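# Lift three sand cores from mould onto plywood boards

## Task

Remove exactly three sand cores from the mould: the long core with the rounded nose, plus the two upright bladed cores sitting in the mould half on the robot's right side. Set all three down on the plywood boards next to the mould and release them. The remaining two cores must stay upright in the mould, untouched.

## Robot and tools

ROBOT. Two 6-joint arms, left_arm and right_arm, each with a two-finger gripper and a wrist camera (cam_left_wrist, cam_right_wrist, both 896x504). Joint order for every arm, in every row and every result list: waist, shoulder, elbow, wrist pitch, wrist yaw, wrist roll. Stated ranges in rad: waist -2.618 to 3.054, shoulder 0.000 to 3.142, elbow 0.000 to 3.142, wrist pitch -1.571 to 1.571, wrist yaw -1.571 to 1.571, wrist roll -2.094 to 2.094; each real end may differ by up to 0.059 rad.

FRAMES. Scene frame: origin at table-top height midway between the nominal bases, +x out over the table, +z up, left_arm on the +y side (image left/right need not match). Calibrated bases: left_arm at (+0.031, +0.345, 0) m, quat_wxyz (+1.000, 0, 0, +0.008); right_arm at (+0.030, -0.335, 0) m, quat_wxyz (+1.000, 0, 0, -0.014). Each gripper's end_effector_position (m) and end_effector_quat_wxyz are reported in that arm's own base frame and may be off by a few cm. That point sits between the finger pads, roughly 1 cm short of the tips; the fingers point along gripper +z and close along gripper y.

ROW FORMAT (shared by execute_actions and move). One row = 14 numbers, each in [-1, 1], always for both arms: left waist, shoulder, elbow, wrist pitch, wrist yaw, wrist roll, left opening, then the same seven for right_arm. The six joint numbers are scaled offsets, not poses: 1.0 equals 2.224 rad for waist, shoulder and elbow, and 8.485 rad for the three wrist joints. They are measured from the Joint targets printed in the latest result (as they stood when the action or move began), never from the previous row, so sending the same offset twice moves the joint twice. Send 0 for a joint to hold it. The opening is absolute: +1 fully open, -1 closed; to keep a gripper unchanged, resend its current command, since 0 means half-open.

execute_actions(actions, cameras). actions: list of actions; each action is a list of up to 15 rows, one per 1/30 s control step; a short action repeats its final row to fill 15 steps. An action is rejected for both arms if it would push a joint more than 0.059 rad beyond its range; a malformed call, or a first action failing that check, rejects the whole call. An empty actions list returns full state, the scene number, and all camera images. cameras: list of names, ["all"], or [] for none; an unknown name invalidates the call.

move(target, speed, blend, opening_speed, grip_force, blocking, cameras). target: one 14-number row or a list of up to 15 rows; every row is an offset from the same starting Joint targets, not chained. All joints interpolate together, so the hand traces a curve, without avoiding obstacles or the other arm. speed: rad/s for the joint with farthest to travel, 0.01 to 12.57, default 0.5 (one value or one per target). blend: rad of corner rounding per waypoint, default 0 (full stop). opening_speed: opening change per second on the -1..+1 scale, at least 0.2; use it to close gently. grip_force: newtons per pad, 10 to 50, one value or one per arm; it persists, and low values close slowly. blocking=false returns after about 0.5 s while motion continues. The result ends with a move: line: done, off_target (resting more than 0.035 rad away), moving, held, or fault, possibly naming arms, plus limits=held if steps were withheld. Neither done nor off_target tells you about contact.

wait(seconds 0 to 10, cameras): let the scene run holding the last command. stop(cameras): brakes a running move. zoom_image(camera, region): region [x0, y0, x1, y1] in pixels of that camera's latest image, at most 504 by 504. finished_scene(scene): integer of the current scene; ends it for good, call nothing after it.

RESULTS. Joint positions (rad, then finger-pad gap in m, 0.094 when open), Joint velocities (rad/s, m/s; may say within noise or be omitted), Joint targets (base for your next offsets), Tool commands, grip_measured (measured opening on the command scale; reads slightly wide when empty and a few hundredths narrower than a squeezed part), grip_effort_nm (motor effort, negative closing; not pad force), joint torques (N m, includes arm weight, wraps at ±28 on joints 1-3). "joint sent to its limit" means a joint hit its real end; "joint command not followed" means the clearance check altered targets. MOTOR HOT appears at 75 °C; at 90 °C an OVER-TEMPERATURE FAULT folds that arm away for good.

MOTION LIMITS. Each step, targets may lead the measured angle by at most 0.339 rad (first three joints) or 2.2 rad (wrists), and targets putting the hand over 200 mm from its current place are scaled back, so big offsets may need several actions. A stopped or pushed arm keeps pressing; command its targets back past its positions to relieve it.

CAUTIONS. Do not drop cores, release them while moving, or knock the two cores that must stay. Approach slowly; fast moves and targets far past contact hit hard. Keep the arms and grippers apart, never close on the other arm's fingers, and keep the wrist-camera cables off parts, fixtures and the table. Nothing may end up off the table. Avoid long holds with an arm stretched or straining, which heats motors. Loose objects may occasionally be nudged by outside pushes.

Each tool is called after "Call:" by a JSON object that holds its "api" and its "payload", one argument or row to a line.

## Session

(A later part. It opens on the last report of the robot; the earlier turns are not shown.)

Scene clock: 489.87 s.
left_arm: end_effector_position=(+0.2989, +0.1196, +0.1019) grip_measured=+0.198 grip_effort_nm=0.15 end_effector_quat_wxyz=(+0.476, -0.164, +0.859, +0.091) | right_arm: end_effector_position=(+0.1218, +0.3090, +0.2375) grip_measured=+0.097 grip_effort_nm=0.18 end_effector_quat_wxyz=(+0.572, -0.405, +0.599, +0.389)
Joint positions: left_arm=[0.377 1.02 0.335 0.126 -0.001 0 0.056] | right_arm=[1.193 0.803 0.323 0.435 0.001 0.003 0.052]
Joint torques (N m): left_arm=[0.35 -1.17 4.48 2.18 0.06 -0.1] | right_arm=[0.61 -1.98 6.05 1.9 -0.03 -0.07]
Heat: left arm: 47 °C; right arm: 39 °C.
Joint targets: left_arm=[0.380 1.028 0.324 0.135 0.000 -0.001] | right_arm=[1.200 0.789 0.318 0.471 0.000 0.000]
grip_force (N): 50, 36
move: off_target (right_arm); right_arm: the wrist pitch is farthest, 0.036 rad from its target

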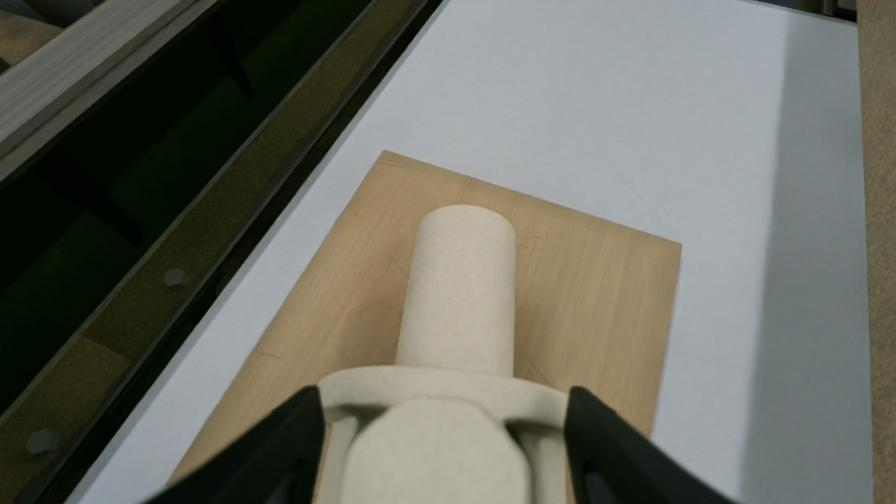

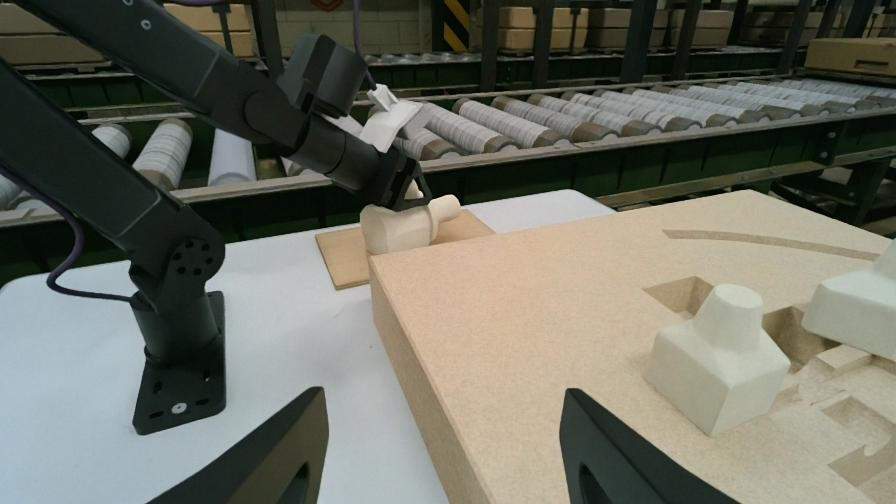

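Call:
{"api": "move", "payload": {
  "target": [0,-0.0079,0.2352,-0.0791,0,0,0.4,0,0,0,0,0,0,0.1],
  "speed": 0.25,
  "cameras": ["all"]
}}

Call:
{"api": "zoom_image", "payload": {
  "camera": "cam_right_wrist",
  "region": [300, 120, 500, 300]
}}

Scene clock: 497.53 s.
left_arm: end_effector_position=(+0.2968, +0.1188, +0.1860) grip_measured=+0.398 grip_effort_nm=0.14 end_effector_quat_wxyz=(+0.398, -0.171, +0.898, +0.077) | right_arm: end_effector_position=(+0.1218, +0.3090, +0.2375) grip_measured=+0.097 grip_effort_nm=0.18 end_effector_quat_wxyz=(+0.572, -0.405, +0.599, +0.389)
Joint positions: left_arm=[0.377 1.02 0.822 -0.537 -0.001 0 0.066] | right_arm=[1.193 0.803 0.323 0.435 0.001 0.003 0.052]
Joint torques (N m): left_arm=[0.25 -2.73 7.77 1.85 0.04 -0.07] | right_arm=[0.61 -1.96 6.05 1.88 -0.03 -0.07]
Heat: left arm: 45 °C; right arm: 40 °C.
Joint targets: left_arm=[0.380 1.011 0.848 -0.536 0.000 -0.001] | right_arm=[1.200 0.789 0.318 0.471 0.000 0.000]
grip_force (N): 50, 36
move: off_target (right_arm); right_arm: the wrist pitch is farthest, 0.036 rad from its target

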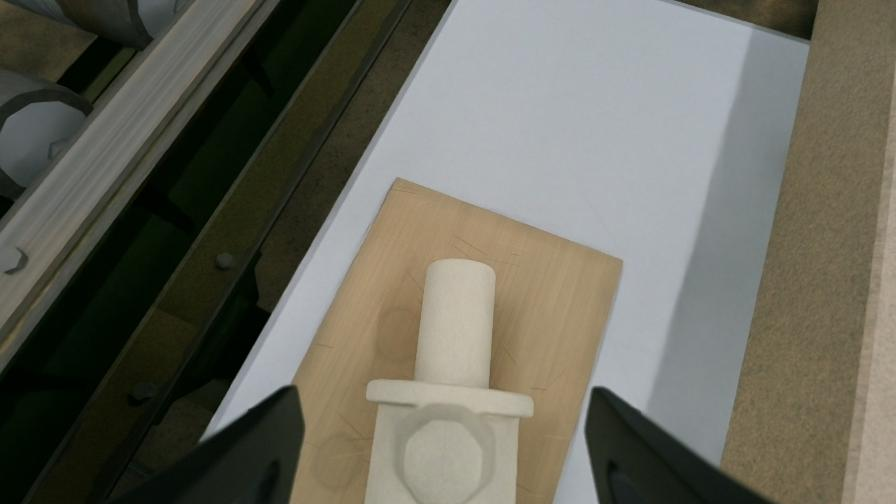

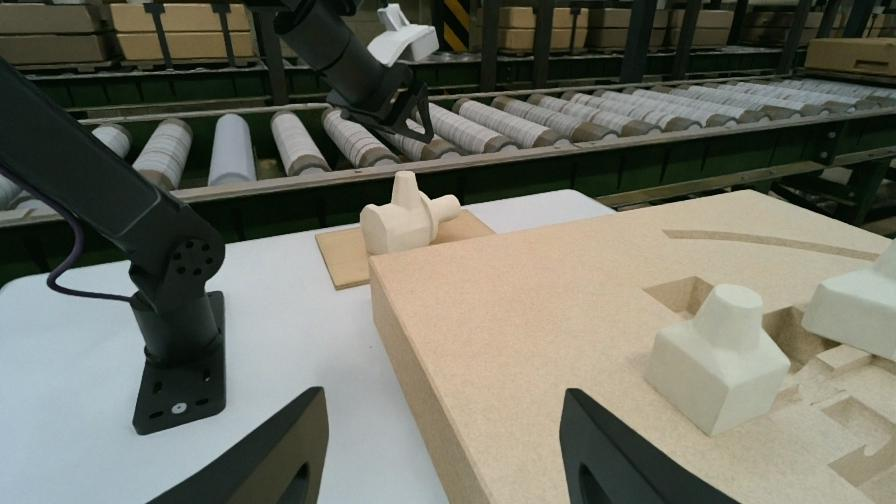

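Scaled by 2.520.

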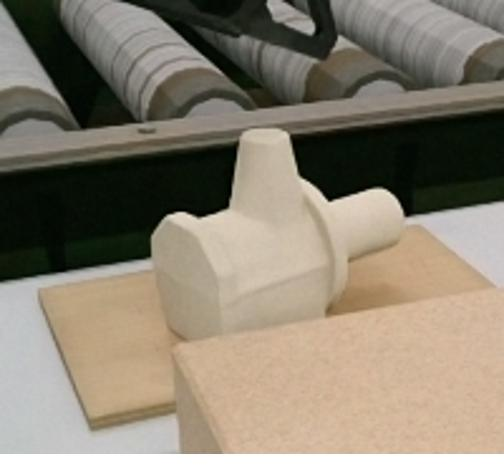

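Call:
{"api": "finished_scene", "payload": {
  "scene": 1
}}

The scene is finished: the task was done.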